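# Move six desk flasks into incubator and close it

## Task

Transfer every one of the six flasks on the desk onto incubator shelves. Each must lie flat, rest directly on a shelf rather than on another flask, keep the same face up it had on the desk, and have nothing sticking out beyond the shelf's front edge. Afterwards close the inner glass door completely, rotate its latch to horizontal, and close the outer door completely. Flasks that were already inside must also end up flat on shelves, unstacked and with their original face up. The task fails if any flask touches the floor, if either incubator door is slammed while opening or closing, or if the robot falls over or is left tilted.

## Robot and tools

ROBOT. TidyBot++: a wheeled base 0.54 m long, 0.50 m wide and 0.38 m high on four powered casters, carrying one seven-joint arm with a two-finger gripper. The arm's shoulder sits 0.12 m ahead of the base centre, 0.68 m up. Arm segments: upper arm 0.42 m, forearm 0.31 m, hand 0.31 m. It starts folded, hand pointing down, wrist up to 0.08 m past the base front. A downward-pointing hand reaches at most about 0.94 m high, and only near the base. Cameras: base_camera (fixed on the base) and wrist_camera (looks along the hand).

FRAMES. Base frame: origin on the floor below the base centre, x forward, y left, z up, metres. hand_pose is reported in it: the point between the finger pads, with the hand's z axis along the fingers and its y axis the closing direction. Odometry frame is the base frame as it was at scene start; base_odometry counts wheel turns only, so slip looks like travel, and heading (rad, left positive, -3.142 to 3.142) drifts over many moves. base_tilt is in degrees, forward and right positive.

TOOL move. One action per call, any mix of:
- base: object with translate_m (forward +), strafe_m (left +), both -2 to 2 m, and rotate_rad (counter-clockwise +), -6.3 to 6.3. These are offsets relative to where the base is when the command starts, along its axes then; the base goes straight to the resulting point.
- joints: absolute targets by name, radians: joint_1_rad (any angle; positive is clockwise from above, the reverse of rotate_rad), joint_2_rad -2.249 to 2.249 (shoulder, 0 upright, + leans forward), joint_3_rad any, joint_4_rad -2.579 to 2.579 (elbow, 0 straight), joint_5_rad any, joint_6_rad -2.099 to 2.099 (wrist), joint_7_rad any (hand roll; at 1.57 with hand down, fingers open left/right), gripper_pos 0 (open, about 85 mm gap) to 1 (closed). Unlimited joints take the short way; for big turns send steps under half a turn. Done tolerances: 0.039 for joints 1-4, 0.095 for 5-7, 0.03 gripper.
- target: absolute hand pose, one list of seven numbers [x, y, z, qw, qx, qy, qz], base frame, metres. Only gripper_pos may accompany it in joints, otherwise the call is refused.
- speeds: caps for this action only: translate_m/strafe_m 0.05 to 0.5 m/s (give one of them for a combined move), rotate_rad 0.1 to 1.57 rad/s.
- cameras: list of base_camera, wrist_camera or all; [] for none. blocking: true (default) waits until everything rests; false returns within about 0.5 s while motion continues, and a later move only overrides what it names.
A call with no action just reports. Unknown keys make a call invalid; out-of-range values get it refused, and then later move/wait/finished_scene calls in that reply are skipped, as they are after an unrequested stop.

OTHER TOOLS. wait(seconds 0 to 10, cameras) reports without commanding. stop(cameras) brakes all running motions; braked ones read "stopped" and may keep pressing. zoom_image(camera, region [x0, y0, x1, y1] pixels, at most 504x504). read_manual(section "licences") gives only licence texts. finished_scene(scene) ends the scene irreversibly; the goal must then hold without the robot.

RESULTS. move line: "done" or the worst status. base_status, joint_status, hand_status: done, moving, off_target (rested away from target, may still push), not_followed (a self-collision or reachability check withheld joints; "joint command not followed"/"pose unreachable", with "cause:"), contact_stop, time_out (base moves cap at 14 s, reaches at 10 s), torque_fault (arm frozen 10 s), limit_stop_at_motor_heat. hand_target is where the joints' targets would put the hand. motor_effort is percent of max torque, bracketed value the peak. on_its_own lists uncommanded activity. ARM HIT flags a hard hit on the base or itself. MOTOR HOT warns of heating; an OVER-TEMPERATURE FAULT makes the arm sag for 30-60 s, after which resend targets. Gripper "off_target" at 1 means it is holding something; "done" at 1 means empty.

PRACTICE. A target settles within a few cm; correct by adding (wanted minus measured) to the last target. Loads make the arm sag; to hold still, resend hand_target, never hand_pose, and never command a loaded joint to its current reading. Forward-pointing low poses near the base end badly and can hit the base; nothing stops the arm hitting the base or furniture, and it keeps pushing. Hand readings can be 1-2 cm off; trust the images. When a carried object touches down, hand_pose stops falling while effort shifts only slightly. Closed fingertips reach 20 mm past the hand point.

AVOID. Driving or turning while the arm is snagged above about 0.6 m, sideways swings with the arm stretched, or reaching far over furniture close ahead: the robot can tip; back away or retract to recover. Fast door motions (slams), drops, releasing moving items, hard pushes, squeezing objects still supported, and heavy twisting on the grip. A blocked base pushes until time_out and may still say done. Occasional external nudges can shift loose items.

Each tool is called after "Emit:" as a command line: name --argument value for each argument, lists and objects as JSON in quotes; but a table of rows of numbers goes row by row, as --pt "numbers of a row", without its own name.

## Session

Emit:
move

Scene clock: 0.00 s.
base_odometry: x=+0.000 y=+0.000 heading=+0.000
base_tilt: forward=-0.2 right=+0.0
base_status: not commanded
joint_positions: joint_1_rad=+0.045 joint_2_rad=-0.301 joint_3_rad=+3.163 joint_4_rad=-2.518 joint_5_rad=+0.005 joint_6_rad=-0.865 joint_7_rad=+1.617 gripper_pos=+0.000
joint_status: not commanded
motor_effort: joint_1_rad=+0 joint_2_rad=-3 joint_3_rad=+0 joint_4_rad=+14 joint_5_rad=+0 joint_6_rad=+0 joint_7_rad=+1
hand_pose: x=+0.2636 y=-0.0086 z=+0.5836 quat_wxyz=(+0.000, +1.000, -0.008, +0.030) (m; base frame)
hand_target: x=+0.2643 y=-0.0087 z=+0.5840 quat_wxyz=(+0.000, +1.000, -0.008, +0.030) (m; base frame)
hand_status: not commanded
pictures: base_camera, wrist_camera
camera_calibration:
wrist_camera: T_world_to_cam=[[0.0205595, -0.999737, -0.0102096, -0.014176], [-0.999457, -0.0202887, -0.0259537, 0.330936], [0.0257398, 0.0107377, -0.999611, 0.71938], [0, 0, 0, 1]] pos_world=[0.312531, -0.0151824, 0.727544]

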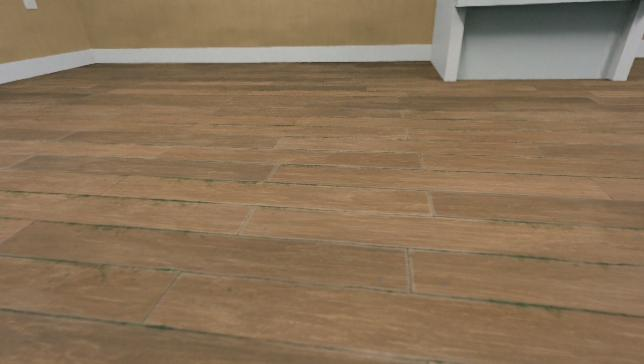

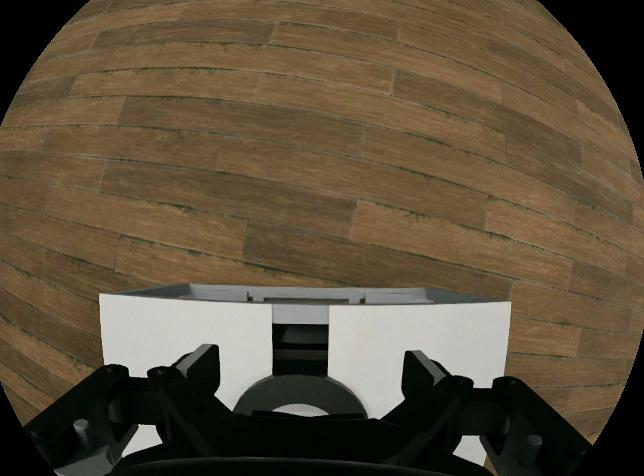

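Emit:
move --target '[0.55,0,1.05,0,0.80,0,0.60]'

Emit:
move --base '{"rotate_rad":1.4}' --cameras '["wrist_camera"]'

Scene clock: 2.17 s.
move: done
base_odometry: x=+0.000 y=+0.000 heading=+0.000
base_tilt: forward=-0.2 right=+0.0
base_status: not commanded
joint_positions: joint_1_rad=+0.010 joint_2_rad=-0.413 joint_3_rad=+3.163 joint_4_rad=-1.796 joint_5_rad=+0.005 joint_6_rad=-0.572 joint_7_rad=+1.617 gripper_pos=+0.000
joint_status: not commanded
motor_effort: joint_1_rad=+0(0) joint_2_rad=-7(8) joint_3_rad=-1(1) joint_4_rad=+22(22) joint_5_rad=+0(1) joint_6_rad=+7(7) joint_7_rad=+0(2)
hand_pose: x=+0.5478 y=-0.0149 z=+1.0093 quat_wxyz=(+0.020, +0.829, +0.005, +0.559) (m; base frame)
hand_target: x=+0.5500 y=+0.0000 z=+1.0500 quat_wxyz=(+0.000, +0.800, +0.000, +0.600) (m; base frame)
hand_status: done (0.043 m and 6.2 deg from the pose sent, 0.547 m and 70.3 deg at the start)
pictures: base_camera, wrist_camera
camera_calibration:
wrist_camera: T_world_to_cam=[[0.012321, -0.997594, 0.0682238, -0.0965127], [-0.406455, -0.0673345, -0.911186, 1.19375], [0.913588, -0.0165032, -0.406307, 0.0520864], [0, 0, 0, 1]] pos_world=[0.438808, -0.0150407, 1.11547]

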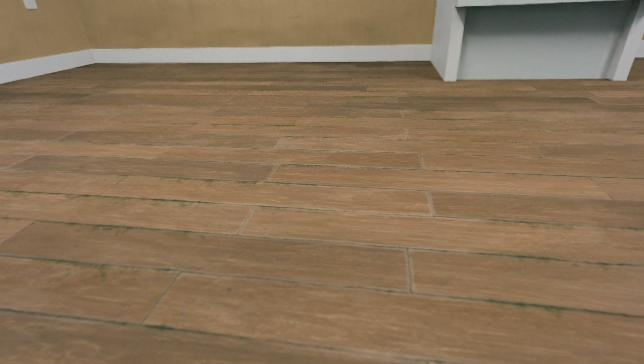

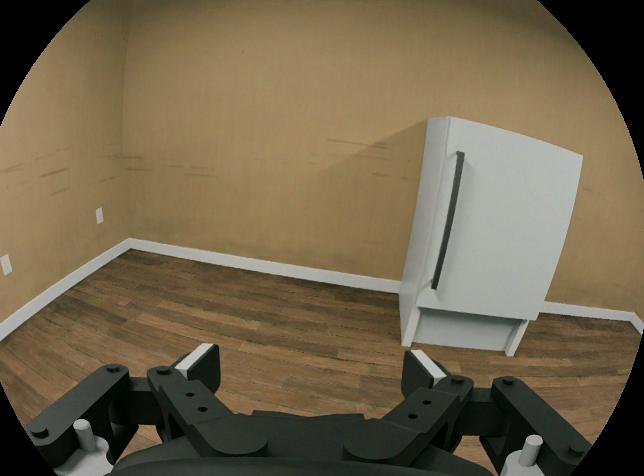

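Scene clock: 4.43 s.
move: done
base_odometry: x=+0.000 y=+0.000 heading=+1.400
base_tilt: forward=-0.2 right=+0.0
base_status: done
joint_positions: joint_1_rad=+0.002 joint_2_rad=-0.413 joint_3_rad=+3.153 joint_4_rad=-1.796 joint_5_rad=+0.005 joint_6_rad=-0.567 joint_7_rad=+1.617 gripper_pos=+0.000
joint_status: not commanded
motor_effort: joint_1_rad=+0(1) joint_2_rad=-7(9) joint_3_rad=-1(2) joint_4_rad=+22(22) joint_5_rad=+0(1) joint_6_rad=+7(8) joint_7_rad=+0(2)
hand_pose: x=+0.5484 y=-0.0061 z=+1.0106 quat_wxyz=(+0.017, +0.828, +0.014, +0.561) (m; base frame)
hand_target: x=+0.5500 y=+0.0000 z=+1.0500 quat_wxyz=(+0.000, +0.800, +0.000, +0.600) (m; base frame)
hand_status: not commanded
pictures: wrist_camera
camera_calibration:
wrist_camera: T_world_to_cam=[[0.0293004, -0.996935, 0.072542, -0.101606], [-0.40114, -0.0782004, -0.912673, 1.19427], [0.915548, -0.00235785, -0.402202, 0.0470477], [0, 0, 0, 1]] pos_world=[0.438974, -0.0077906, 1.11628]

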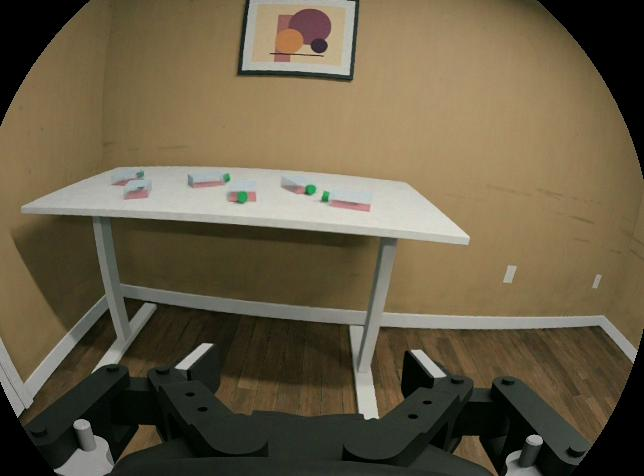

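Emit:
move --base '{"rotate_rad":-1.582}' --target '[0.68,0,0.75,0,0.707,0,0.707]' --cameras '[]'

Emit:
move --base '{"translate_m":0.75,"strafe_m":-0.26}'

Scene clock: 8.47 s.
move: done
base_odometry: x=+0.000 y=+0.000 heading=-0.182
base_tilt: forward=-0.2 right=+0.0
base_status: done
joint_positions: joint_1_rad=+0.002 joint_2_rad=+0.456 joint_3_rad=+3.157 joint_4_rad=-2.457 joint_5_rad=+0.005 joint_6_rad=+1.317 joint_7_rad=+1.617 gripper_pos=+0.000
joint_status: not commanded
motor_effort: joint_1_rad=+0(3) joint_2_rad=-25(27) joint_3_rad=+0(3) joint_4_rad=+9(23) joint_5_rad=+0(2) joint_6_rad=+7(8) joint_7_rad=+1(2)
hand_pose: x=+0.6869 y=-0.0063 z=+0.7456 quat_wxyz=(+0.023, +0.716, +0.015, +0.698) (m; base frame)
hand_target: x=+0.6800 y=+0.0000 z=+0.7500 quat_wxyz=(+0.000, +0.707, +0.000, +0.707) (m; base frame)
hand_status: done (0.010 m and 3.5 deg from the pose sent, 0.292 m and 21.9 deg at the start)
pictures: none
No camera images: "cameras" was empty.

Scene clock: 11.23 s.
move: done
base_odometry: x=+0.691 y=-0.392 heading=-0.183
base_tilt: forward=-0.2 right=+0.0
base_status: done
joint_positions: joint_1_rad=+0.002 joint_2_rad=+0.461 joint_3_rad=+3.157 joint_4_rad=-2.462 joint_5_rad=+0.005 joint_6_rad=+1.323 joint_7_rad=+1.617 gripper_pos=+0.000
joint_status: not commanded
motor_effort: joint_1_rad=+0(1) joint_2_rad=-26(27) joint_3_rad=-1(2) joint_4_rad=+9(11) joint_5_rad=+0(1) joint_6_rad=+7(8) joint_7_rad=+1(2)
hand_pose: x=+0.6855 y=-0.0063 z=+0.7425 quat_wxyz=(+0.023, +0.717, +0.015, +0.696) (m; base frame)
hand_target: x=+0.6800 y=+0.0000 z=+0.7500 quat_wxyz=(+0.000, +0.707, +0.000, +0.707) (m; base frame)
hand_status: not commanded
pictures: base_camera, wrist_camera
camera_calibration:
wrist_camera: T_world_to_cam=[[0.00259244, -0.995865, 0.0908082, -0.0815023], [-0.0638604, -0.090788, -0.993821, 0.833598], [0.997955, -0.00322263, -0.0638317, -0.494032], [0, 0, 0, 1]] pos_world=[0.546467, -0.00707663, 0.804313]

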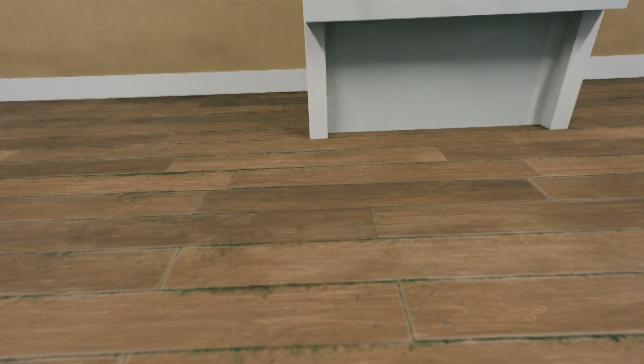

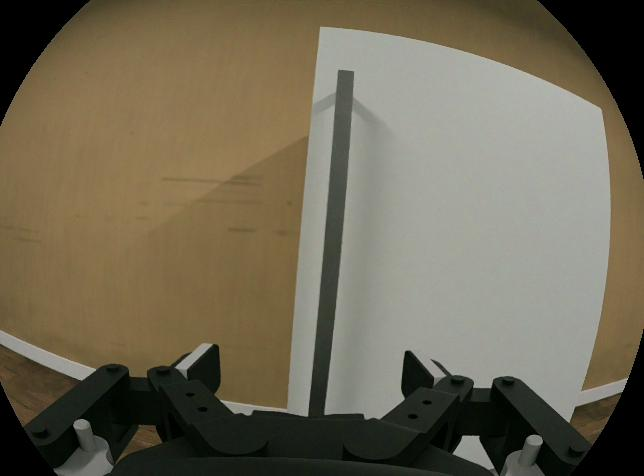

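Emit:
move --base '{"rotate_rad":-0.04}' --cameras '[]'

Emit:
move --base '{"translate_m":0.2,"strafe_m":0.013}' --speeds '{"translate_m":0.25}'

Scene clock: 16.30 s.
move: done
base_odometry: x=+0.691 y=-0.392 heading=-0.222
base_tilt: forward=-0.1 right=+0.0
base_status: done
joint_positions: joint_1_rad=+0.001 joint_2_rad=+0.461 joint_3_rad=+3.158 joint_4_rad=-2.462 joint_5_rad=+0.005 joint_6_rad=+1.323 joint_7_rad=+1.617 gripper_pos=+0.000
joint_status: not commanded
motor_effort: joint_1_rad=+0(3) joint_2_rad=-25(27) joint_3_rad=-1(3) joint_4_rad=+9(10) joint_5_rad=+0(1) joint_6_rad=+8(8) joint_7_rad=+1(1)
hand_pose: x=+0.6855 y=-0.0055 z=+0.7425 quat_wxyz=(+0.023, +0.717, +0.016, +0.696) (m; base frame)
hand_target: x=+0.6800 y=+0.0000 z=+0.7500 quat_wxyz=(+0.000, +0.707, +0.000, +0.707) (m; base frame)
hand_status: not commanded
pictures: none
No camera images: "cameras" was empty.

Scene clock: 17.97 s.
move: done
base_odometry: x=+0.889 y=-0.423 heading=-0.223
base_tilt: forward=-0.2 right=+0.0
base_status: done
joint_positions: joint_1_rad=+0.001 joint_2_rad=+0.462 joint_3_rad=+3.158 joint_4_rad=-2.464 joint_5_rad=+0.005 joint_6_rad=+1.323 joint_7_rad=+1.617 gripper_pos=+0.000
joint_status: not commanded
motor_effort: joint_1_rad=+0(1) joint_2_rad=-26(28) joint_3_rad=+0(2) joint_4_rad=+9(11) joint_5_rad=+0(1) joint_6_rad=+7(8) joint_7_rad=+1(2)
hand_pose: x=+0.6851 y=-0.0055 z=+0.7414 quat_wxyz=(+0.023, +0.718, +0.016, +0.695) (m; base frame)
hand_target: x=+0.6800 y=+0.0000 z=+0.7500 quat_wxyz=(+0.000, +0.707, +0.000, +0.707) (m; base frame)
hand_status: not commanded
pictures: base_camera, wrist_camera
camera_calibration:
wrist_camera: T_world_to_cam=[[0.0040999, -0.995859, 0.0908192, -0.0816696], [-0.0660358, -0.0908914, -0.993669, 0.833914], [0.997809, -0.00192338, -0.066135, -0.491851], [0, 0, 0, 1]] pos_world=[0.546176, -0.00648186, 0.803523]

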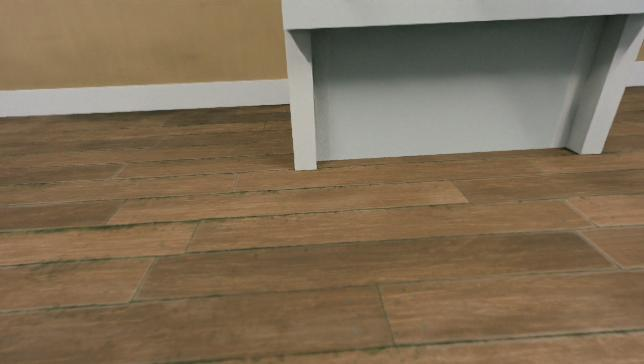

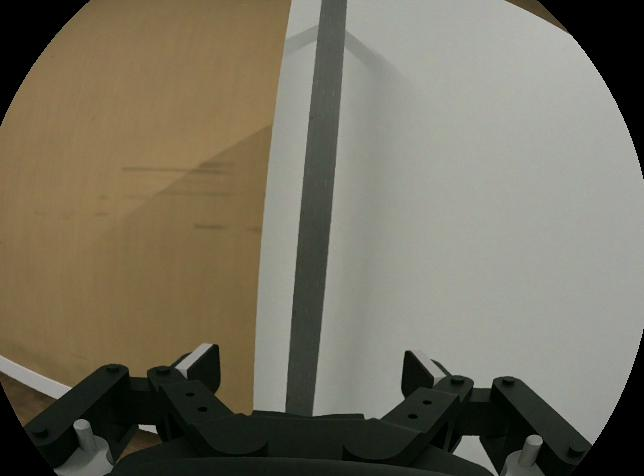

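Emit:
move --target '[0.68,0,0.75,-0.023,0.70,-0.016,0.714]' --base '{"translate_m":0.09}' --speeds '{"translate_m":0.15}' --cameras '["wrist_camera"]'

Scene clock: 19.47 s.
move: done
base_odometry: x=+0.977 y=-0.443 heading=-0.223
base_tilt: forward=-0.1 right=+0.0
base_status: done
joint_positions: joint_1_rad=+0.020 joint_2_rad=+0.482 joint_3_rad=+3.139 joint_4_rad=-2.469 joint_5_rad=+0.005 joint_6_rad=+1.373 joint_7_rad=+1.580 gripper_pos=+0.000
joint_status: not commanded
motor_effort: joint_1_rad=+0(1) joint_2_rad=-26(27) joint_3_rad=-1(2) joint_4_rad=+9(10) joint_5_rad=+0(1) joint_6_rad=+8(8) joint_7_rad=+1(2)
hand_pose: x=+0.6849 y=-0.0075 z=+0.7440 quat_wxyz=(+0.008, +0.709, -0.002, +0.705) (m; base frame)
hand_target: x=+0.6800 y=+0.0000 z=+0.7500 quat_wxyz=(-0.023, +0.700, -0.016, +0.714) (m; base frame)
hand_status: done (0.011 m and 4.2 deg from the pose sent, 0.011 m and 7.0 deg at the start)
pictures: wrist_camera
camera_calibration:
wrist_camera: T_world_to_cam=[[-0.000857618, -0.998974, 0.0452882, -0.0466749], [-0.0404689, -0.0452164, -0.998157, 0.822478], [0.99918, -0.0026888, -0.0403885, -0.511611], [0, 0, 0, 1]] pos_world=[0.544436, -0.0108131, 0.802413]

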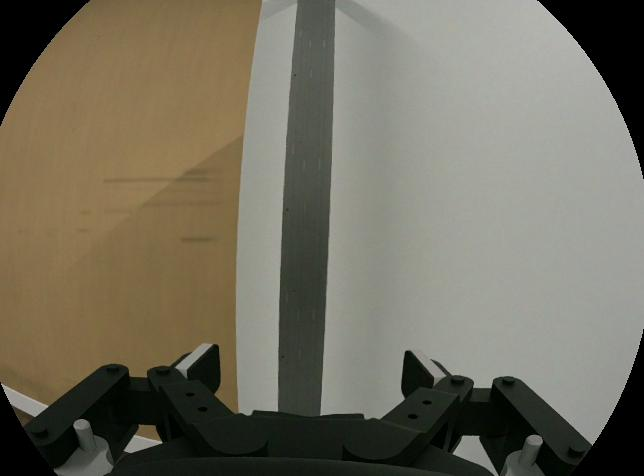

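Emit:
move --base '{"translate_m":0.015,"strafe_m":0.004}' --speeds '{"translate_m":0.1}' --cameras '[]'

Emit:
move --joints '{"gripper_pos":0.9}' --cameras '["wrist_camera"]'

Scene clock: 20.43 s.
move: done
base_odometry: x=+0.993 y=-0.442 heading=-0.223
base_tilt: forward=-0.2 right=+0.0
base_status: done
joint_positions: joint_1_rad=+0.021 joint_2_rad=+0.486 joint_3_rad=+3.139 joint_4_rad=-2.469 joint_5_rad=+0.005 joint_6_rad=+1.373 joint_7_rad=+1.580 gripper_pos=+0.000
joint_status: not commanded
motor_effort: joint_1_rad=+0(2) joint_2_rad=-25(27) joint_3_rad=-1(2) joint_4_rad=+9(10) joint_5_rad=+0(1) joint_6_rad=+7(9) joint_7_rad=+1(2)
hand_pose: x=+0.6849 y=-0.0076 z=+0.7413 quat_wxyz=(+0.008, +0.711, -0.002, +0.703) (m; base frame)
hand_target: x=+0.6800 y=+0.0000 z=+0.7500 quat_wxyz=(-0.023, +0.700, -0.016, +0.714) (m; base frame)
hand_status: not commanded
pictures: none
No camera images: "cameras" was empty.

Scene clock: 21.47 s.
move: done
base_odometry: x=+0.993 y=-0.442 heading=-0.223
base_tilt: forward=-0.2 right=+0.0
base_status: not commanded
joint_positions: joint_1_rad=+0.021 joint_2_rad=+0.486 joint_3_rad=+3.139 joint_4_rad=-2.469 joint_5_rad=+0.005 joint_6_rad=+1.373 joint_7_rad=+1.580 gripper_pos=+0.900
joint_status: all done
motor_effort: joint_1_rad=+0(0) joint_2_rad=-26(26) joint_3_rad=-1(2) joint_4_rad=+9(9) joint_5_rad=+0(1) joint_6_rad=+7(8) joint_7_rad=+1(2)
hand_pose: x=+0.6849 y=-0.0076 z=+0.7413 quat_wxyz=(+0.008, +0.711, -0.002, +0.703) (m; base frame)
hand_target: x=+0.6800 y=+0.0000 z=+0.7500 quat_wxyz=(-0.023, +0.700, -0.016, +0.714) (m; base frame)
hand_status: not commanded
pictures: wrist_camera
camera_calibration:
wrist_camera: T_world_to_cam=[[-0.000839202, -0.998978, 0.0452009, -0.0465244], [-0.0453721, -0.0451163, -0.997951, 0.82302], [0.99897, -0.00288834, -0.0452879, -0.50796], [0, 0, 0, 1]] pos_world=[0.544739, -0.0108124, 0.800432]

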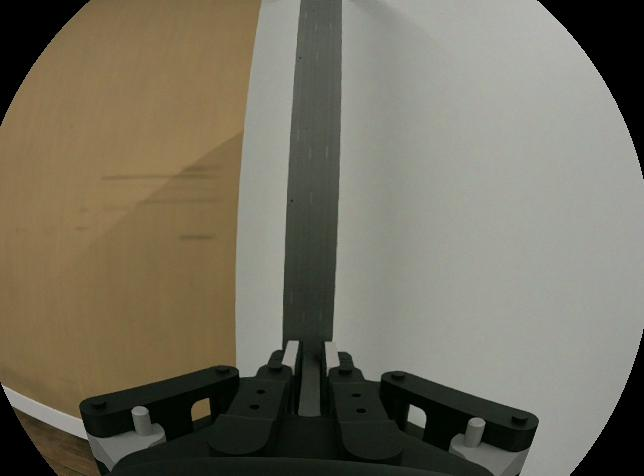

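Emit:
move --joints '{"gripper_pos":0}' --cameras '[]'

Emit:
move --base '{"translate_m":0.04,"strafe_m":0.004}' --speeds '{"translate_m":0.1}' --cameras '["wrist_camera"]'

Emit:
move --joints '{"gripper_pos":0.9}' --cameras '["wrist_camera"]'

Scene clock: 22.70 s.
move: done
base_odometry: x=+0.993 y=-0.442 heading=-0.223
base_tilt: forward=-0.1 right=+0.0
base_status: not commanded
joint_positions: joint_1_rad=+0.021 joint_2_rad=+0.486 joint_3_rad=+3.139 joint_4_rad=-2.469 joint_5_rad=+0.005 joint_6_rad=+1.373 joint_7_rad=+1.580 gripper_pos=+0.000
joint_status: all done
motor_effort: joint_1_rad=+0(0) joint_2_rad=-26(27) joint_3_rad=-2(2) joint_4_rad=+9(9) joint_5_rad=+0(1) joint_6_rad=+7(8) joint_7_rad=+1(2)
hand_pose: x=+0.6849 y=-0.0076 z=+0.7413 quat_wxyz=(+0.008, +0.711, -0.002, +0.703) (m; base frame)
hand_target: x=+0.6800 y=+0.0000 z=+0.7500 quat_wxyz=(-0.023, +0.700, -0.016, +0.714) (m; base frame)
hand_status: not commanded
pictures: none
No camera images: "cameras" was empty.

Scene clock: 23.67 s.
move: done
base_odometry: x=+1.032 y=-0.447 heading=-0.223
base_tilt: forward=-0.2 right=+0.0
base_status: done
joint_positions: joint_1_rad=+0.021 joint_2_rad=+0.487 joint_3_rad=+3.139 joint_4_rad=-2.470 joint_5_rad=+0.005 joint_6_rad=+1.374 joint_7_rad=+1.580 gripper_pos=+0.000
joint_status: not commanded
motor_effort: joint_1_rad=+0(1) joint_2_rad=-25(27) joint_3_rad=-1(2) joint_4_rad=+9(10) joint_5_rad=+0(1) joint_6_rad=+7(8) joint_7_rad=+2(2)
hand_pose: x=+0.6848 y=-0.0076 z=+0.7409 quat_wxyz=(+0.008, +0.711, -0.002, +0.703) (m; base frame)
hand_target: x=+0.6800 y=+0.0000 z=+0.7500 quat_wxyz=(-0.023, +0.700, -0.016, +0.714) (m; base frame)
hand_status: not commanded
pictures: wrist_camera
camera_calibration:
wrist_camera: T_world_to_cam=[[-0.000893985, -0.998977, 0.0452041, -0.0465788], [-0.0463778, -0.0451141, -0.997905, 0.823127], [0.998924, -0.00298858, -0.0462901, -0.507052], [0, 0, 0, 1]] pos_world=[0.54464, -0.010912, 0.800036]

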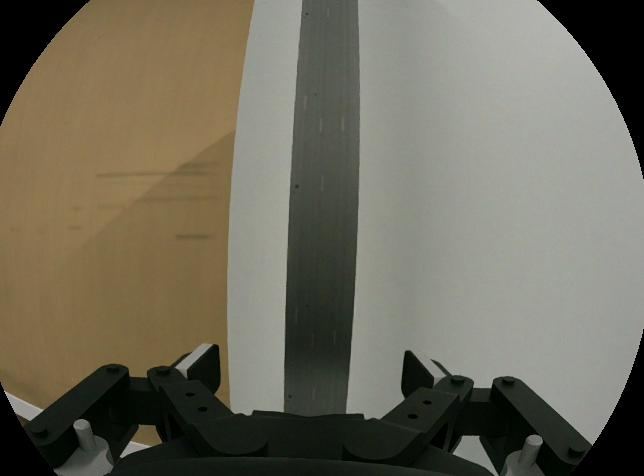

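Scene clock: 24.70 s.
move: off_target
base_odometry: x=+1.032 y=-0.447 heading=-0.223
base_tilt: forward=-0.2 right=+0.0
base_status: not commanded
joint_positions: joint_1_rad=+0.024 joint_2_rad=+0.487 joint_3_rad=+3.139 joint_4_rad=-2.471 joint_5_rad=+0.005 joint_6_rad=+1.375 joint_7_rad=+1.578 gripper_pos=+0.739
joint_status: gripper_pos off_target (ended at +0.739, target +0.900)
motor_effort: joint_1_rad=-1(6) joint_2_rad=-27(27) joint_3_rad=-1(6) joint_4_rad=+9(11) joint_5_rad=-2(5) joint_6_rad=+7(8) joint_7_rad=+2(2)
hand_pose: x=+0.6844 y=-0.0095 z=+0.7409 quat_wxyz=(+0.008, +0.711, -0.003, +0.703) (m; base frame)
hand_target: x=+0.6800 y=+0.0000 z=+0.7500 quat_wxyz=(-0.023, +0.700, -0.016, +0.714) (m; base frame)
hand_status: not commanded
pictures: wrist_camera
camera_calibration:
wrist_camera: T_world_to_cam=[[-0.00385573, -0.999023, 0.0440263, -0.0455128], [-0.0462025, -0.0438017, -0.997971, 0.823008], [0.998925, -0.00588204, -0.0459885, -0.506922], [0, 0, 0, 1]] pos_world=[0.544226, -0.0124009, 0.80003]

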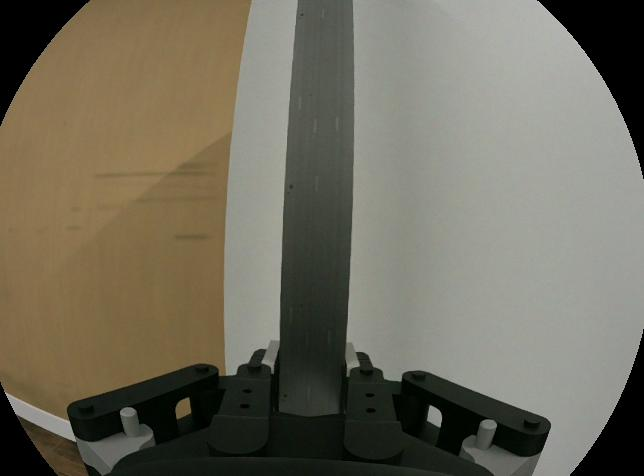

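Emit:
move --base '{"translate_m":-0.141,"strafe_m":-0.193,"rotate_rad":0.24}' --speeds '{"translate_m":0.12,"rotate_rad":0.12}' --cameras '["wrist_camera"]'

Emit:
move --base '{"translate_m":-0.178,"strafe_m":-0.263,"rotate_rad":0.32}' --speeds '{"translate_m":0.15,"rotate_rad":0.15}' --cameras '["wrist_camera"]'

Scene clock: 27.80 s.
move: done
base_odometry: x=+0.852 y=-0.604 heading=+0.017
base_tilt: forward=-0.2 right=+0.0
base_status: done
joint_positions: joint_1_rad=+0.048 joint_2_rad=+0.493 joint_3_rad=+3.142 joint_4_rad=-2.471 joint_5_rad=+0.009 joint_6_rad=+1.387 joint_7_rad=+1.578 gripper_pos=+0.741
joint_status: not commanded
motor_effort: joint_1_rad=-3(8) joint_2_rad=-26(33) joint_3_rad=-3(8) joint_4_rad=+4(9) joint_5_rad=-2(4) joint_6_rad=+7(10) joint_7_rad=+2(3)
hand_pose: x=+0.6844 y=-0.0237 z=+0.7409 quat_wxyz=(+0.017, +0.709, -0.011, +0.705) (m; base frame)
hand_target: x=+0.6800 y=+0.0000 z=+0.7500 quat_wxyz=(-0.023, +0.700, -0.016, +0.714) (m; base frame)
hand_status: not commanded
pictures: wrist_camera
camera_calibration:
wrist_camera: T_world_to_cam=[[-0.0278178, -0.99856, 0.0458626, -0.0447006], [-0.0418931, -0.0446754, -0.998123, 0.819665], [0.998735, -0.0296869, -0.04059, -0.511468], [0, 0, 0, 1]] pos_world=[0.543916, -0.0232013, 0.799416]

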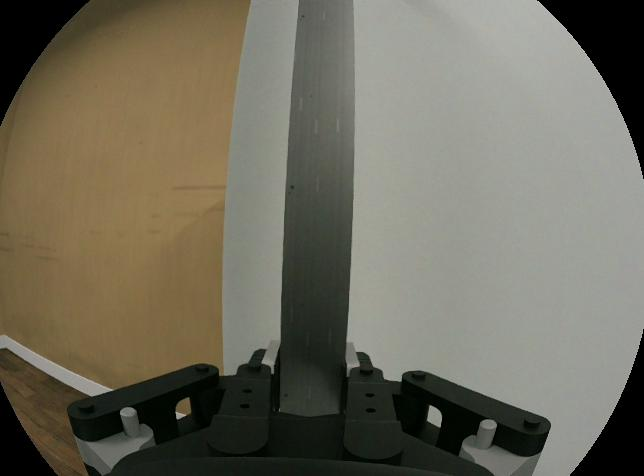

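Scene clock: 30.57 s.
move: done
base_odometry: x=+0.679 y=-0.870 heading=+0.338
base_tilt: forward=-0.1 right=+0.0
base_status: done
joint_positions: joint_1_rad=+0.067 joint_2_rad=+0.494 joint_3_rad=+3.157 joint_4_rad=-2.469 joint_5_rad=+0.010 joint_6_rad=+1.387 joint_7_rad=+1.576 gripper_pos=+0.741
joint_status: not commanded
motor_effort: joint_1_rad=-8(11) joint_2_rad=-26(29) joint_3_rad=-7(9) joint_4_rad=+3(7) joint_5_rad=+2(5) joint_6_rad=+6(9) joint_7_rad=+2(4)
hand_pose: x=+0.6844 y=-0.0404 z=+0.7410 quat_wxyz=(+0.030, +0.709, -0.020, +0.705) (m; base frame)
hand_target: x=+0.6800 y=+0.0000 z=+0.7500 quat_wxyz=(-0.023, +0.700, -0.016, +0.714) (m; base frame)
hand_status: not commanded
pictures: wrist_camera
camera_calibration:
wrist_camera: T_world_to_cam=[[-0.0573805, -0.997064, 0.0507013, -0.0446862], [-0.0422917, -0.0483118, -0.997937, 0.818972], [0.997456, -0.0594064, -0.0393954, -0.513121], [0, 0, 0, 1]] pos_world=[0.543887, -0.0354716, 0.799333]

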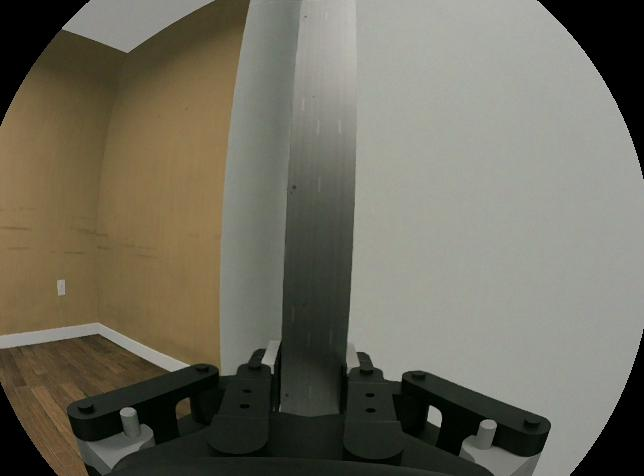

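Emit:
move --base '{"translate_m":-0.178,"strafe_m":-0.28,"rotate_rad":0.32}' --speeds '{"translate_m":0.15,"rotate_rad":0.15}' --cameras '["wrist_camera"]'

Emit:
move --base '{"translate_m":-0.178,"strafe_m":-0.27,"rotate_rad":0.32}' --speeds '{"translate_m":0.15,"rotate_rad":0.15}' --cameras '["wrist_camera"]'

Scene clock: 33.77 s.
move: done
base_odometry: x=+0.604 y=-1.194 heading=+0.658
base_tilt: forward=-0.2 right=+0.0
base_status: done
joint_positions: joint_1_rad=+0.064 joint_2_rad=+0.495 joint_3_rad=+3.158 joint_4_rad=-2.468 joint_5_rad=+0.012 joint_6_rad=+1.387 joint_7_rad=+1.573 gripper_pos=+0.741
joint_status: not commanded
motor_effort: joint_1_rad=-7(12) joint_2_rad=-27(29) joint_3_rad=-6(10) joint_4_rad=+4(7) joint_5_rad=+1(8) joint_6_rad=+8(10) joint_7_rad=+2(4)
hand_pose: x=+0.6850 y=-0.0391 z=+0.7410 quat_wxyz=(+0.028, +0.709, -0.019, +0.705) (m; base frame)
hand_target: x=+0.6800 y=+0.0000 z=+0.7500 quat_wxyz=(-0.023, +0.700, -0.016, +0.714) (m; base frame)
hand_status: not commanded
pictures: wrist_camera
camera_calibration:
wrist_camera: T_world_to_cam=[[-0.0542615, -0.997307, 0.0493496, -0.0444889], [-0.0414632, -0.0471293, -0.998028, 0.81859], [0.997666, -0.0562007, -0.0387942, -0.514173], [0, 0, 0, 1]] pos_world=[0.5445, -0.0346863, 0.799224]

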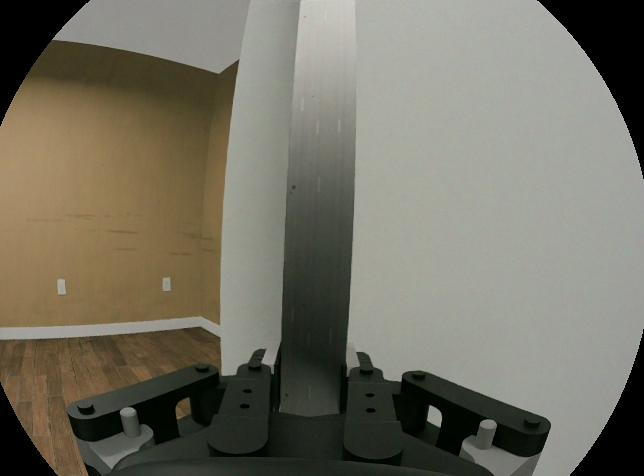

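Scene clock: 36.60 s.
move: done
base_odometry: x=+0.628 y=-1.516 heading=+0.979
base_tilt: forward=-0.2 right=+0.0
base_status: done
joint_positions: joint_1_rad=+0.073 joint_2_rad=+0.496 joint_3_rad=+3.164 joint_4_rad=-2.467 joint_5_rad=+0.013 joint_6_rad=+1.388 joint_7_rad=+1.572 gripper_pos=+0.741
joint_status: not commanded
motor_effort: joint_1_rad=-8(13) joint_2_rad=-27(29) joint_3_rad=-7(11) joint_4_rad=+3(8) joint_5_rad=+2(8) joint_6_rad=+7(10) joint_7_rad=+3(4)
hand_pose: x=+0.6846 y=-0.0464 z=+0.7411 quat_wxyz=(+0.033, +0.708, -0.023, +0.705) (m; base frame)
hand_target: x=+0.6800 y=+0.0000 z=+0.7500 quat_wxyz=(-0.023, +0.700, -0.016, +0.714) (m; base frame)
hand_status: not commanded
pictures: wrist_camera
camera_calibration:
wrist_camera: T_world_to_cam=[[-0.0671125, -0.996427, 0.0512817, -0.044353], [-0.041604, -0.0485582, -0.997954, 0.81829], [0.996878, -0.0691087, -0.0381964, -0.514684], [0, 0, 0, 1]] pos_world=[0.544145, -0.040029, 0.799231]

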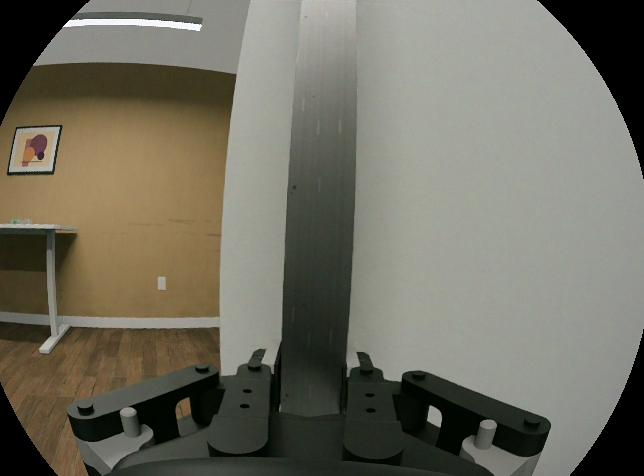

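Emit:
move --base '{"translate_m":-0.178,"strafe_m":-0.28,"rotate_rad":0.32}' --speeds '{"translate_m":0.15,"rotate_rad":0.15}' --cameras '["wrist_camera"]'

Emit:
move --base '{"translate_m":-0.178,"strafe_m":-0.28,"rotate_rad":0.32}' --speeds '{"translate_m":0.15,"rotate_rad":0.15}' --cameras '["wrist_camera"]'

Emit:
move --joints '{"gripper_pos":0}' --cameras '["wrist_camera"]'

Scene clock: 39.70 s.
move: done
base_odometry: x=+0.761 y=-1.820 heading=+1.300
base_tilt: forward=-0.2 right=+0.0
base_status: done
joint_positions: joint_1_rad=+0.068 joint_2_rad=+0.496 joint_3_rad=+3.161 joint_4_rad=-2.467 joint_5_rad=+0.011 joint_6_rad=+1.388 joint_7_rad=+1.572 gripper_pos=+0.741
joint_status: not commanded
motor_effort: joint_1_rad=-7(13) joint_2_rad=-28(29) joint_3_rad=-6(11) joint_4_rad=+5(8) joint_5_rad=+3(9) joint_6_rad=+8(10) joint_7_rad=+3(4)
hand_pose: x=+0.6851 y=-0.0425 z=+0.7411 quat_wxyz=(+0.030, +0.708, -0.022, +0.705) (m; base frame)
hand_target: x=+0.6800 y=+0.0000 z=+0.7500 quat_wxyz=(-0.023, +0.700, -0.016, +0.714) (m; base frame)
hand_status: not commanded
pictures: wrist_camera
camera_calibration:
wrist_camera: T_world_to_cam=[[-0.0607064, -0.996946, 0.0491312, -0.0432479], [-0.040955, -0.0466927, -0.998069, 0.818145], [0.997315, -0.0626014, -0.0379954, -0.515073], [0, 0, 0, 1]] pos_world=[0.544572, -0.0371587, 0.79912]

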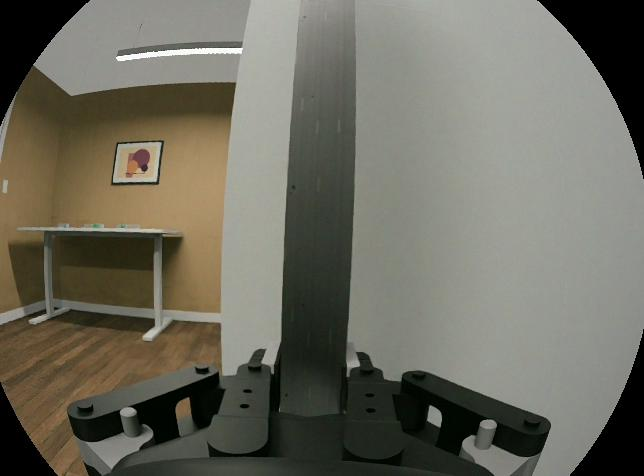

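Scene clock: 42.53 s.
move: done
base_odometry: x=+0.983 y=-2.067 heading=+1.620
base_tilt: forward=-0.2 right=+0.0
base_status: done
joint_positions: joint_1_rad=+0.063 joint_2_rad=+0.496 joint_3_rad=+3.157 joint_4_rad=-2.468 joint_5_rad=+0.011 joint_6_rad=+1.389 joint_7_rad=+1.572 gripper_pos=+0.741
joint_status: not commanded
motor_effort: joint_1_rad=-7(11) joint_2_rad=-27(29) joint_3_rad=-6(10) joint_4_rad=+5(8) joint_5_rad=+3(8) joint_6_rad=+7(9) joint_7_rad=+2(3)
hand_pose: x=+0.6849 y=-0.0386 z=+0.7410 quat_wxyz=(+0.027, +0.708, -0.020, +0.705) (m; base frame)
hand_target: x=+0.6800 y=+0.0000 z=+0.7500 quat_wxyz=(-0.023, +0.700, -0.016, +0.714) (m; base frame)
hand_status: not commanded
pictures: wrist_camera
camera_calibration:
wrist_camera: T_world_to_cam=[[-0.0535555, -0.997434, 0.0475, -0.0430051], [-0.0408272, -0.0453413, -0.998137, 0.818297], [0.99773, -0.055395, -0.0382942, -0.514465], [0, 0, 0, 1]] pos_world=[0.544403, -0.034291, 0.799114]

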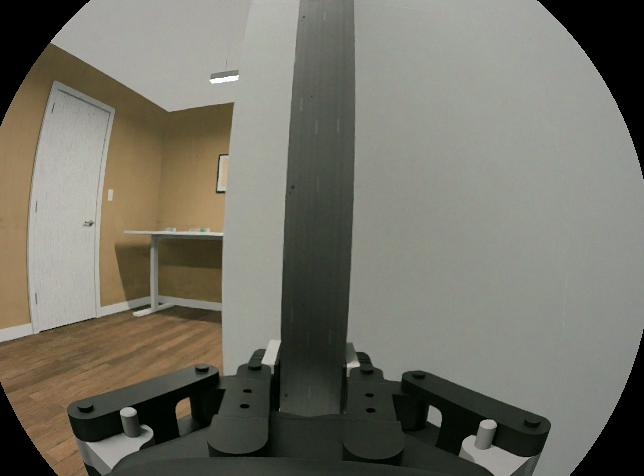

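Scene clock: 43.57 s.
move: done
base_odometry: x=+0.983 y=-2.067 heading=+1.620
base_tilt: forward=-0.2 right=+0.0
base_status: not commanded
joint_positions: joint_1_rad=+0.035 joint_2_rad=+0.496 joint_3_rad=+3.140 joint_4_rad=-2.469 joint_5_rad=+0.011 joint_6_rad=+1.389 joint_7_rad=+1.572 gripper_pos=+0.000
joint_status: all done
motor_effort: joint_1_rad=+0(7) joint_2_rad=-25(28) joint_3_rad=-1(7) joint_4_rad=+8(9) joint_5_rad=+0(4) joint_6_rad=+7(8) joint_7_rad=+0(2)
hand_pose: x=+0.6854 y=-0.0144 z=+0.7407 quat_wxyz=(+0.009, +0.709, -0.007, +0.705) (m; base frame)
hand_target: x=+0.6800 y=+0.0000 z=+0.7500 quat_wxyz=(-0.023, +0.700, -0.016, +0.714) (m; base frame)
hand_status: not commanded
pictures: wrist_camera
camera_calibration:
wrist_camera: T_world_to_cam=[[-0.0103039, -0.999174, 0.039313, -0.0425575], [-0.0399168, -0.0388728, -0.998447, 0.818739], [0.99915, -0.0118571, -0.0394832, -0.513087], [0, 0, 0, 1]] pos_world=[0.544893, -0.0167794, 0.798882]

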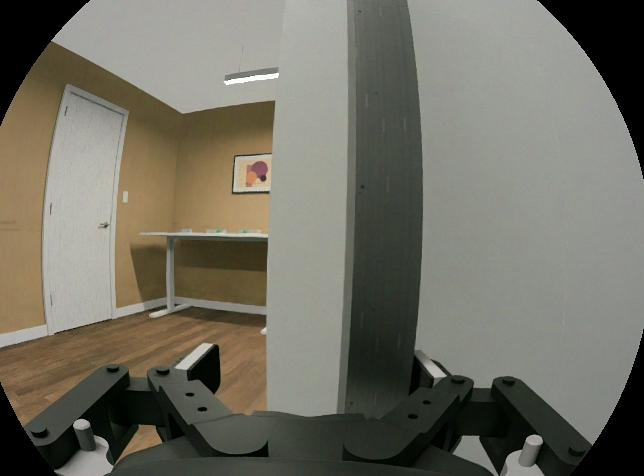

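Emit:
move --base '{"translate_m":-0.15}' --cameras '[]'

Emit:
move --base '{"translate_m":0.05,"strafe_m":0.83}' --target '[0.62,0,0.85,0,0.75,0,0.66]' --cameras '[]'

Emit:
move --base '{"rotate_rad":-1.843}' --cameras '["wrist_camera"]'

Scene clock: 45.73 s.
move: done
base_odometry: x=+0.991 y=-2.217 heading=+1.621
base_tilt: forward=-0.2 right=+0.0
base_status: done
joint_positions: joint_1_rad=+0.035 joint_2_rad=+0.494 joint_3_rad=+3.140 joint_4_rad=-2.472 joint_5_rad=+0.011 joint_6_rad=+1.389 joint_7_rad=+1.572 gripper_pos=+0.000
joint_status: not commanded
motor_effort: joint_1_rad=+0(1) joint_2_rad=-26(28) joint_3_rad=-2(2) joint_4_rad=+9(10) joint_5_rad=+0(1) joint_6_rad=+7(9) joint_7_rad=+1(2)
hand_pose: x=+0.6844 y=-0.0144 z=+0.7407 quat_wxyz=(+0.009, +0.709, -0.007, +0.705) (m; base frame)
hand_target: x=+0.6800 y=+0.0000 z=+0.7500 quat_wxyz=(-0.023, +0.700, -0.016, +0.714) (m; base frame)
hand_status: not commanded
pictures: none
No camera images: "cameras" was empty.

Scene clock: 48.80 s.
move: done
base_odometry: x=+0.159 y=-2.208 heading=+1.621
base_tilt: forward=-0.2 right=+0.0
base_status: done
joint_positions: joint_1_rad=+0.005 joint_2_rad=-0.084 joint_3_rad=+3.141 joint_4_rad=-2.438 joint_5_rad=+0.011 joint_6_rad=+0.652 joint_7_rad=+1.572 gripper_pos=+0.000
joint_status: not commanded
motor_effort: joint_1_rad=+0(2) joint_2_rad=-14(28) joint_3_rad=-1(3) joint_4_rad=+18(18) joint_5_rad=+0(1) joint_6_rad=+7(9) joint_7_rad=+1(2)
hand_pose: x=+0.6152 y=+0.0014 z=+0.8384 quat_wxyz=(+0.002, +0.752, +0.004, +0.659) (m; base frame)
hand_target: x=+0.6200 y=+0.0000 z=+0.8500 quat_wxyz=(+0.000, +0.751, +0.000, +0.661) (m; base frame)
hand_status: done (0.013 m and 0.6 deg from the pose sent, 0.128 m and 7.0 deg at the start)
pictures: none
No camera images: "cameras" was empty.

Scene clock: 51.30 s.
move: done
base_odometry: x=+0.159 y=-2.208 heading=-0.222
base_tilt: forward=-0.2 right=+0.0
base_status: done
joint_positions: joint_1_rad=+0.002 joint_2_rad=-0.084 joint_3_rad=+3.146 joint_4_rad=-2.431 joint_5_rad=+0.011 joint_6_rad=+0.651 joint_7_rad=+1.572 gripper_pos=+0.000
joint_status: not commanded
motor_effort: joint_1_rad=+0(1) joint_2_rad=-14(16) joint_3_rad=+0(2) joint_4_rad=+18(18) joint_5_rad=+0(1) joint_6_rad=+8(8) joint_7_rad=+0(2)
hand_pose: x=+0.6171 y=+0.0006 z=+0.8422 quat_wxyz=(+0.003, +0.750, +0.004, +0.662) (m; base frame)
hand_target: x=+0.6200 y=+0.0000 z=+0.8500 quat_wxyz=(+0.000, +0.751, +0.000, +0.661) (m; base frame)
hand_status: not commanded
pictures: wrist_camera
camera_calibration:
wrist_camera: T_world_to_cam=[[0.0192675, -0.99885, 0.0439013, -0.0542525], [-0.157215, -0.04639, -0.986474, 0.980354], [0.987376, 0.012105, -0.157928, -0.333668], [0, 0, 0, 1]] pos_world=[0.484628, -0.00467241, 0.916781]

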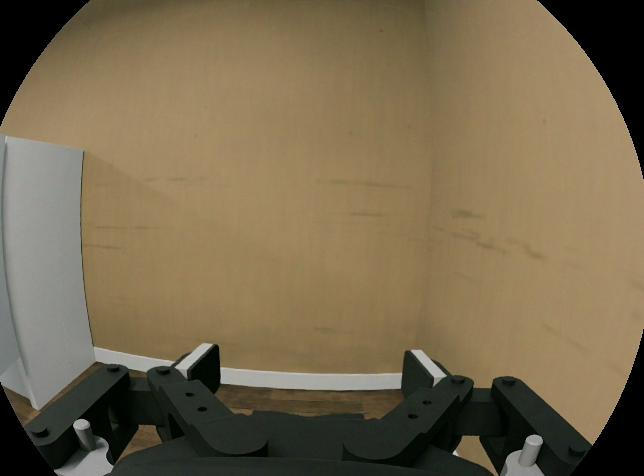

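Emit:
move --base '{"strafe_m":1.8}' --target '[0.68,0.0,0.76,-0.023,0.70,-0.012,0.714]'

Scene clock: 56.37 s.
move: done
base_odometry: x=+0.555 y=-0.452 heading=-0.222
base_tilt: forward=-0.2 right=+0.0
base_status: done
joint_positions: joint_1_rad=+0.032 joint_2_rad=+0.443 joint_3_rad=+3.136 joint_4_rad=-2.461 joint_5_rad=+0.006 joint_6_rad=+1.323 joint_7_rad=+1.572 gripper_pos=+0.000
joint_status: not commanded
motor_effort: joint_1_rad=+0(14) joint_2_rad=-25(27) joint_3_rad=-1(15) joint_4_rad=+10(18) joint_5_rad=+0(16) joint_6_rad=+8(8) joint_7_rad=+1(2)
hand_pose: x=+0.6843 y=-0.0124 z=+0.7532 quat_wxyz=(+0.008, +0.711, -0.008, +0.703) (m; base frame)
hand_target: x=+0.6800 y=+0.0000 z=+0.7600 quat_wxyz=(-0.023, +0.700, -0.012, +0.714) (m; base frame)
hand_status: done (0.015 m and 3.9 deg from the pose sent, 0.103 m and 9.0 deg at the start)
pictures: base_camera, wrist_camera
camera_calibration:
wrist_camera: T_world_to_cam=[[-0.00872314, -0.999284, 0.0368032, -0.0402176], [-0.0444265, -0.036381, -0.99835, 0.834373], [0.998975, -0.0103438, -0.0440773, -0.507907], [0, 0, 0, 1]] pos_world=[0.544103, -0.0150872, 0.812089]

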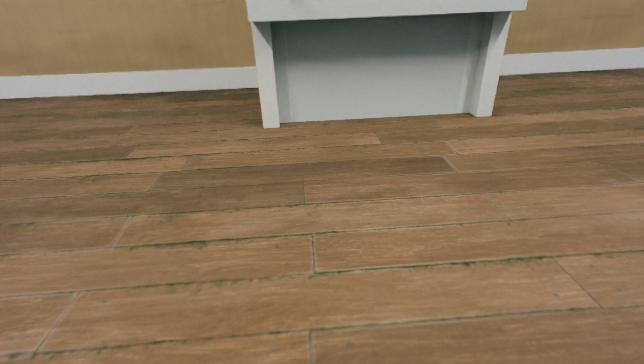

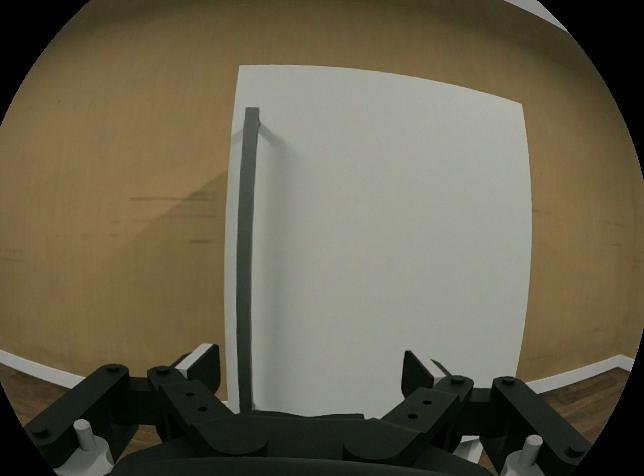

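Emit:
move --base '{"rotate_rad":0.035}' --cameras '[]'

Emit:
move --base '{"translate_m":0.37,"strafe_m":0.071}' --speeds '{"translate_m":0.3}'

Scene clock: 57.60 s.
move: done
base_odometry: x=+0.555 y=-0.452 heading=-0.187
base_tilt: forward=-0.2 right=+0.0
base_status: done
joint_positions: joint_1_rad=+0.029 joint_2_rad=+0.443 joint_3_rad=+3.133 joint_4_rad=-2.461 joint_5_rad=+0.006 joint_6_rad=+1.323 joint_7_rad=+1.572 gripper_pos=+0.000
joint_status: not commanded
motor_effort: joint_1_rad=+0(3) joint_2_rad=-25(26) joint_3_rad=-1(3) joint_4_rad=+9(10) joint_5_rad=+0(1) joint_6_rad=+7(8) joint_7_rad=+2(2)
hand_pose: x=+0.6844 y=-0.0094 z=+0.7532 quat_wxyz=(+0.005, +0.711, -0.006, +0.703) (m; base frame)
hand_target: x=+0.6800 y=+0.0000 z=+0.7600 quat_wxyz=(-0.023, +0.700, -0.012, +0.714) (m; base frame)
hand_status: not commanded
pictures: none
No camera images: "cameras" was empty.

Scene clock: 59.83 s.
move: done
base_odometry: x=+0.932 y=-0.451 heading=-0.187
base_tilt: forward=-0.2 right=+0.0
base_status: done
joint_positions: joint_1_rad=+0.029 joint_2_rad=+0.446 joint_3_rad=+3.133 joint_4_rad=-2.462 joint_5_rad=+0.006 joint_6_rad=+1.325 joint_7_rad=+1.572 gripper_pos=+0.000
joint_status: not commanded
motor_effort: joint_1_rad=+0(1) joint_2_rad=-25(27) joint_3_rad=-1(2) joint_4_rad=+10(11) joint_5_rad=+0(1) joint_6_rad=+7(8) joint_7_rad=+1(2)
hand_pose: x=+0.6845 y=-0.0094 z=+0.7519 quat_wxyz=(+0.005, +0.711, -0.006, +0.703) (m; base frame)
hand_target: x=+0.6800 y=+0.0000 z=+0.7600 quat_wxyz=(-0.023, +0.700, -0.012, +0.714) (m; base frame)
hand_status: not commanded
pictures: base_camera, wrist_camera
camera_calibration:
wrist_camera: T_world_to_cam=[[-0.00301317, -0.999359, 0.0356847, -0.0402063], [-0.0457115, -0.0355099, -0.998323, 0.834154], [0.99895, -0.00463931, -0.0455752, -0.506853], [0, 0, 0, 1]] pos_world=[0.54433, -0.0129112, 0.81109]

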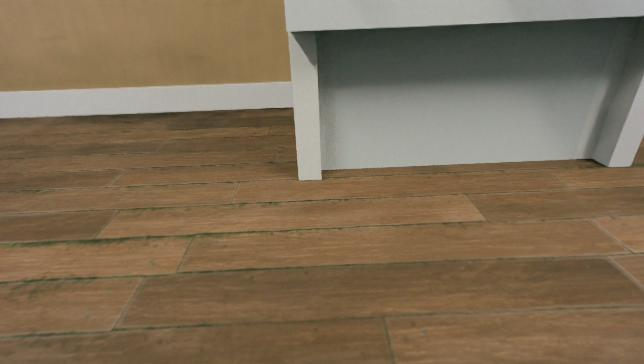

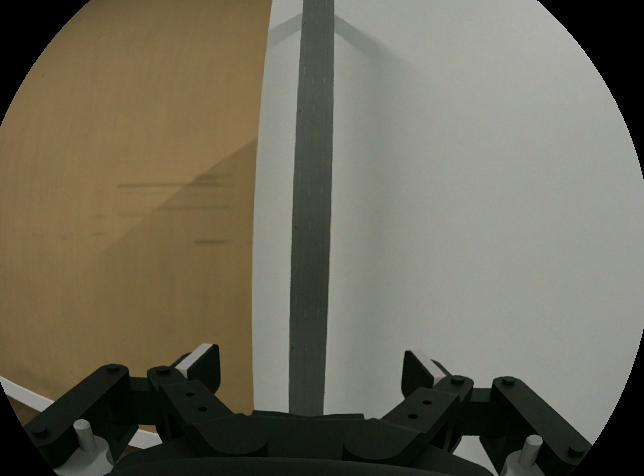

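Emit:
move --base '{"translate_m":0.09}' --speeds '{"translate_m":0.15}' --cameras '["wrist_camera"]'

Emit:
move --joints '{"gripper_pos":0.9}' --cameras '["wrist_camera"]'

Scene clock: 61.37 s.
move: done
base_odometry: x=+1.021 y=-0.467 heading=-0.187
base_tilt: forward=-0.1 right=+0.0
base_status: done
joint_positions: joint_1_rad=+0.029 joint_2_rad=+0.448 joint_3_rad=+3.133 joint_4_rad=-2.462 joint_5_rad=+0.006 joint_6_rad=+1.325 joint_7_rad=+1.572 gripper_pos=+0.000
joint_status: not commanded
motor_effort: joint_1_rad=+0(1) joint_2_rad=-25(26) joint_3_rad=-1(2) joint_4_rad=+9(11) joint_5_rad=+0(1) joint_6_rad=+8(8) joint_7_rad=+1(2)
hand_pose: x=+0.6845 y=-0.0094 z=+0.7509 quat_wxyz=(+0.005, +0.712, -0.006, +0.702) (m; base frame)
hand_target: x=+0.6800 y=+0.0000 z=+0.7600 quat_wxyz=(-0.023, +0.700, -0.012, +0.714) (m; base frame)
hand_status: not commanded
pictures: wrist_camera
camera_calibration:
wrist_camera: T_world_to_cam=[[-0.00294965, -0.999362, 0.0355906, -0.0401326], [-0.0476103, -0.0354101, -0.998238, 0.834233], [0.998862, -0.00463893, -0.0474755, -0.505407], [0, 0, 0, 1]] pos_world=[0.544431, -0.0129113, 0.810197]

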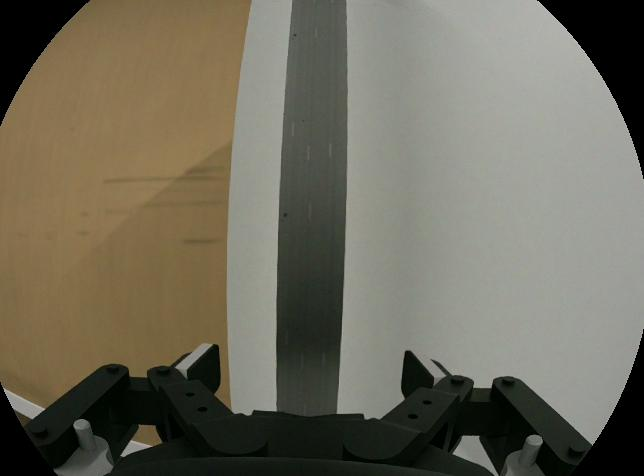

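Scene clock: 62.40 s.
move: off_target
base_odometry: x=+1.020 y=-0.467 heading=-0.187
base_tilt: forward=-0.1 right=+0.0
base_status: not commanded
joint_positions: joint_1_rad=+0.029 joint_2_rad=+0.448 joint_3_rad=+3.133 joint_4_rad=-2.463 joint_5_rad=+0.008 joint_6_rad=+1.327 joint_7_rad=+1.572 gripper_pos=+0.743
joint_status: gripper_pos off_target (ended at +0.743, target +0.900)
motor_effort: joint_1_rad=+0(3) joint_2_rad=-25(26) joint_3_rad=-2(2) joint_4_rad=+9(12) joint_5_rad=-1(3) joint_6_rad=+8(8) joint_7_rad=+1(2)
hand_pose: x=+0.6842 y=-0.0081 z=+0.7509 quat_wxyz=(+0.004, +0.712, -0.005, +0.702) (m; base frame)
hand_target: x=+0.6800 y=+0.0000 z=+0.7600 quat_wxyz=(-0.023, +0.700, -0.012, +0.714) (m; base frame)
hand_status: not commanded
pictures: wrist_camera
camera_calibration:
wrist_camera: T_world_to_cam=[[0.0000470429, -0.999364, 0.0356632, -0.0410355], [-0.0473049, -0.0356255, -0.998245, 0.834084], [0.99888, -0.00164008, -0.0472765, -0.505252], [0, 0, 0, 1]] pos_world=[0.544145, -0.0121234, 0.810197]

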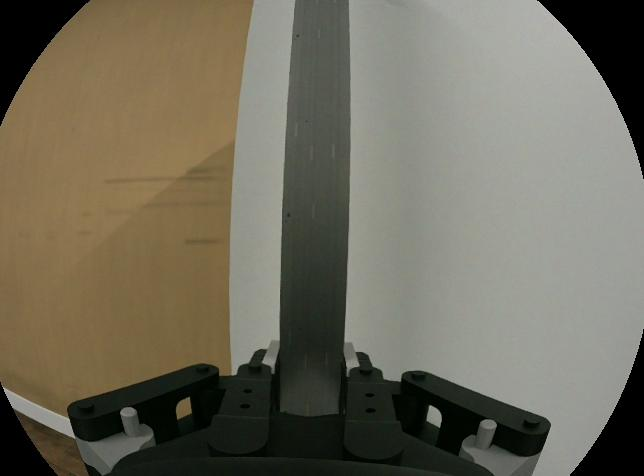

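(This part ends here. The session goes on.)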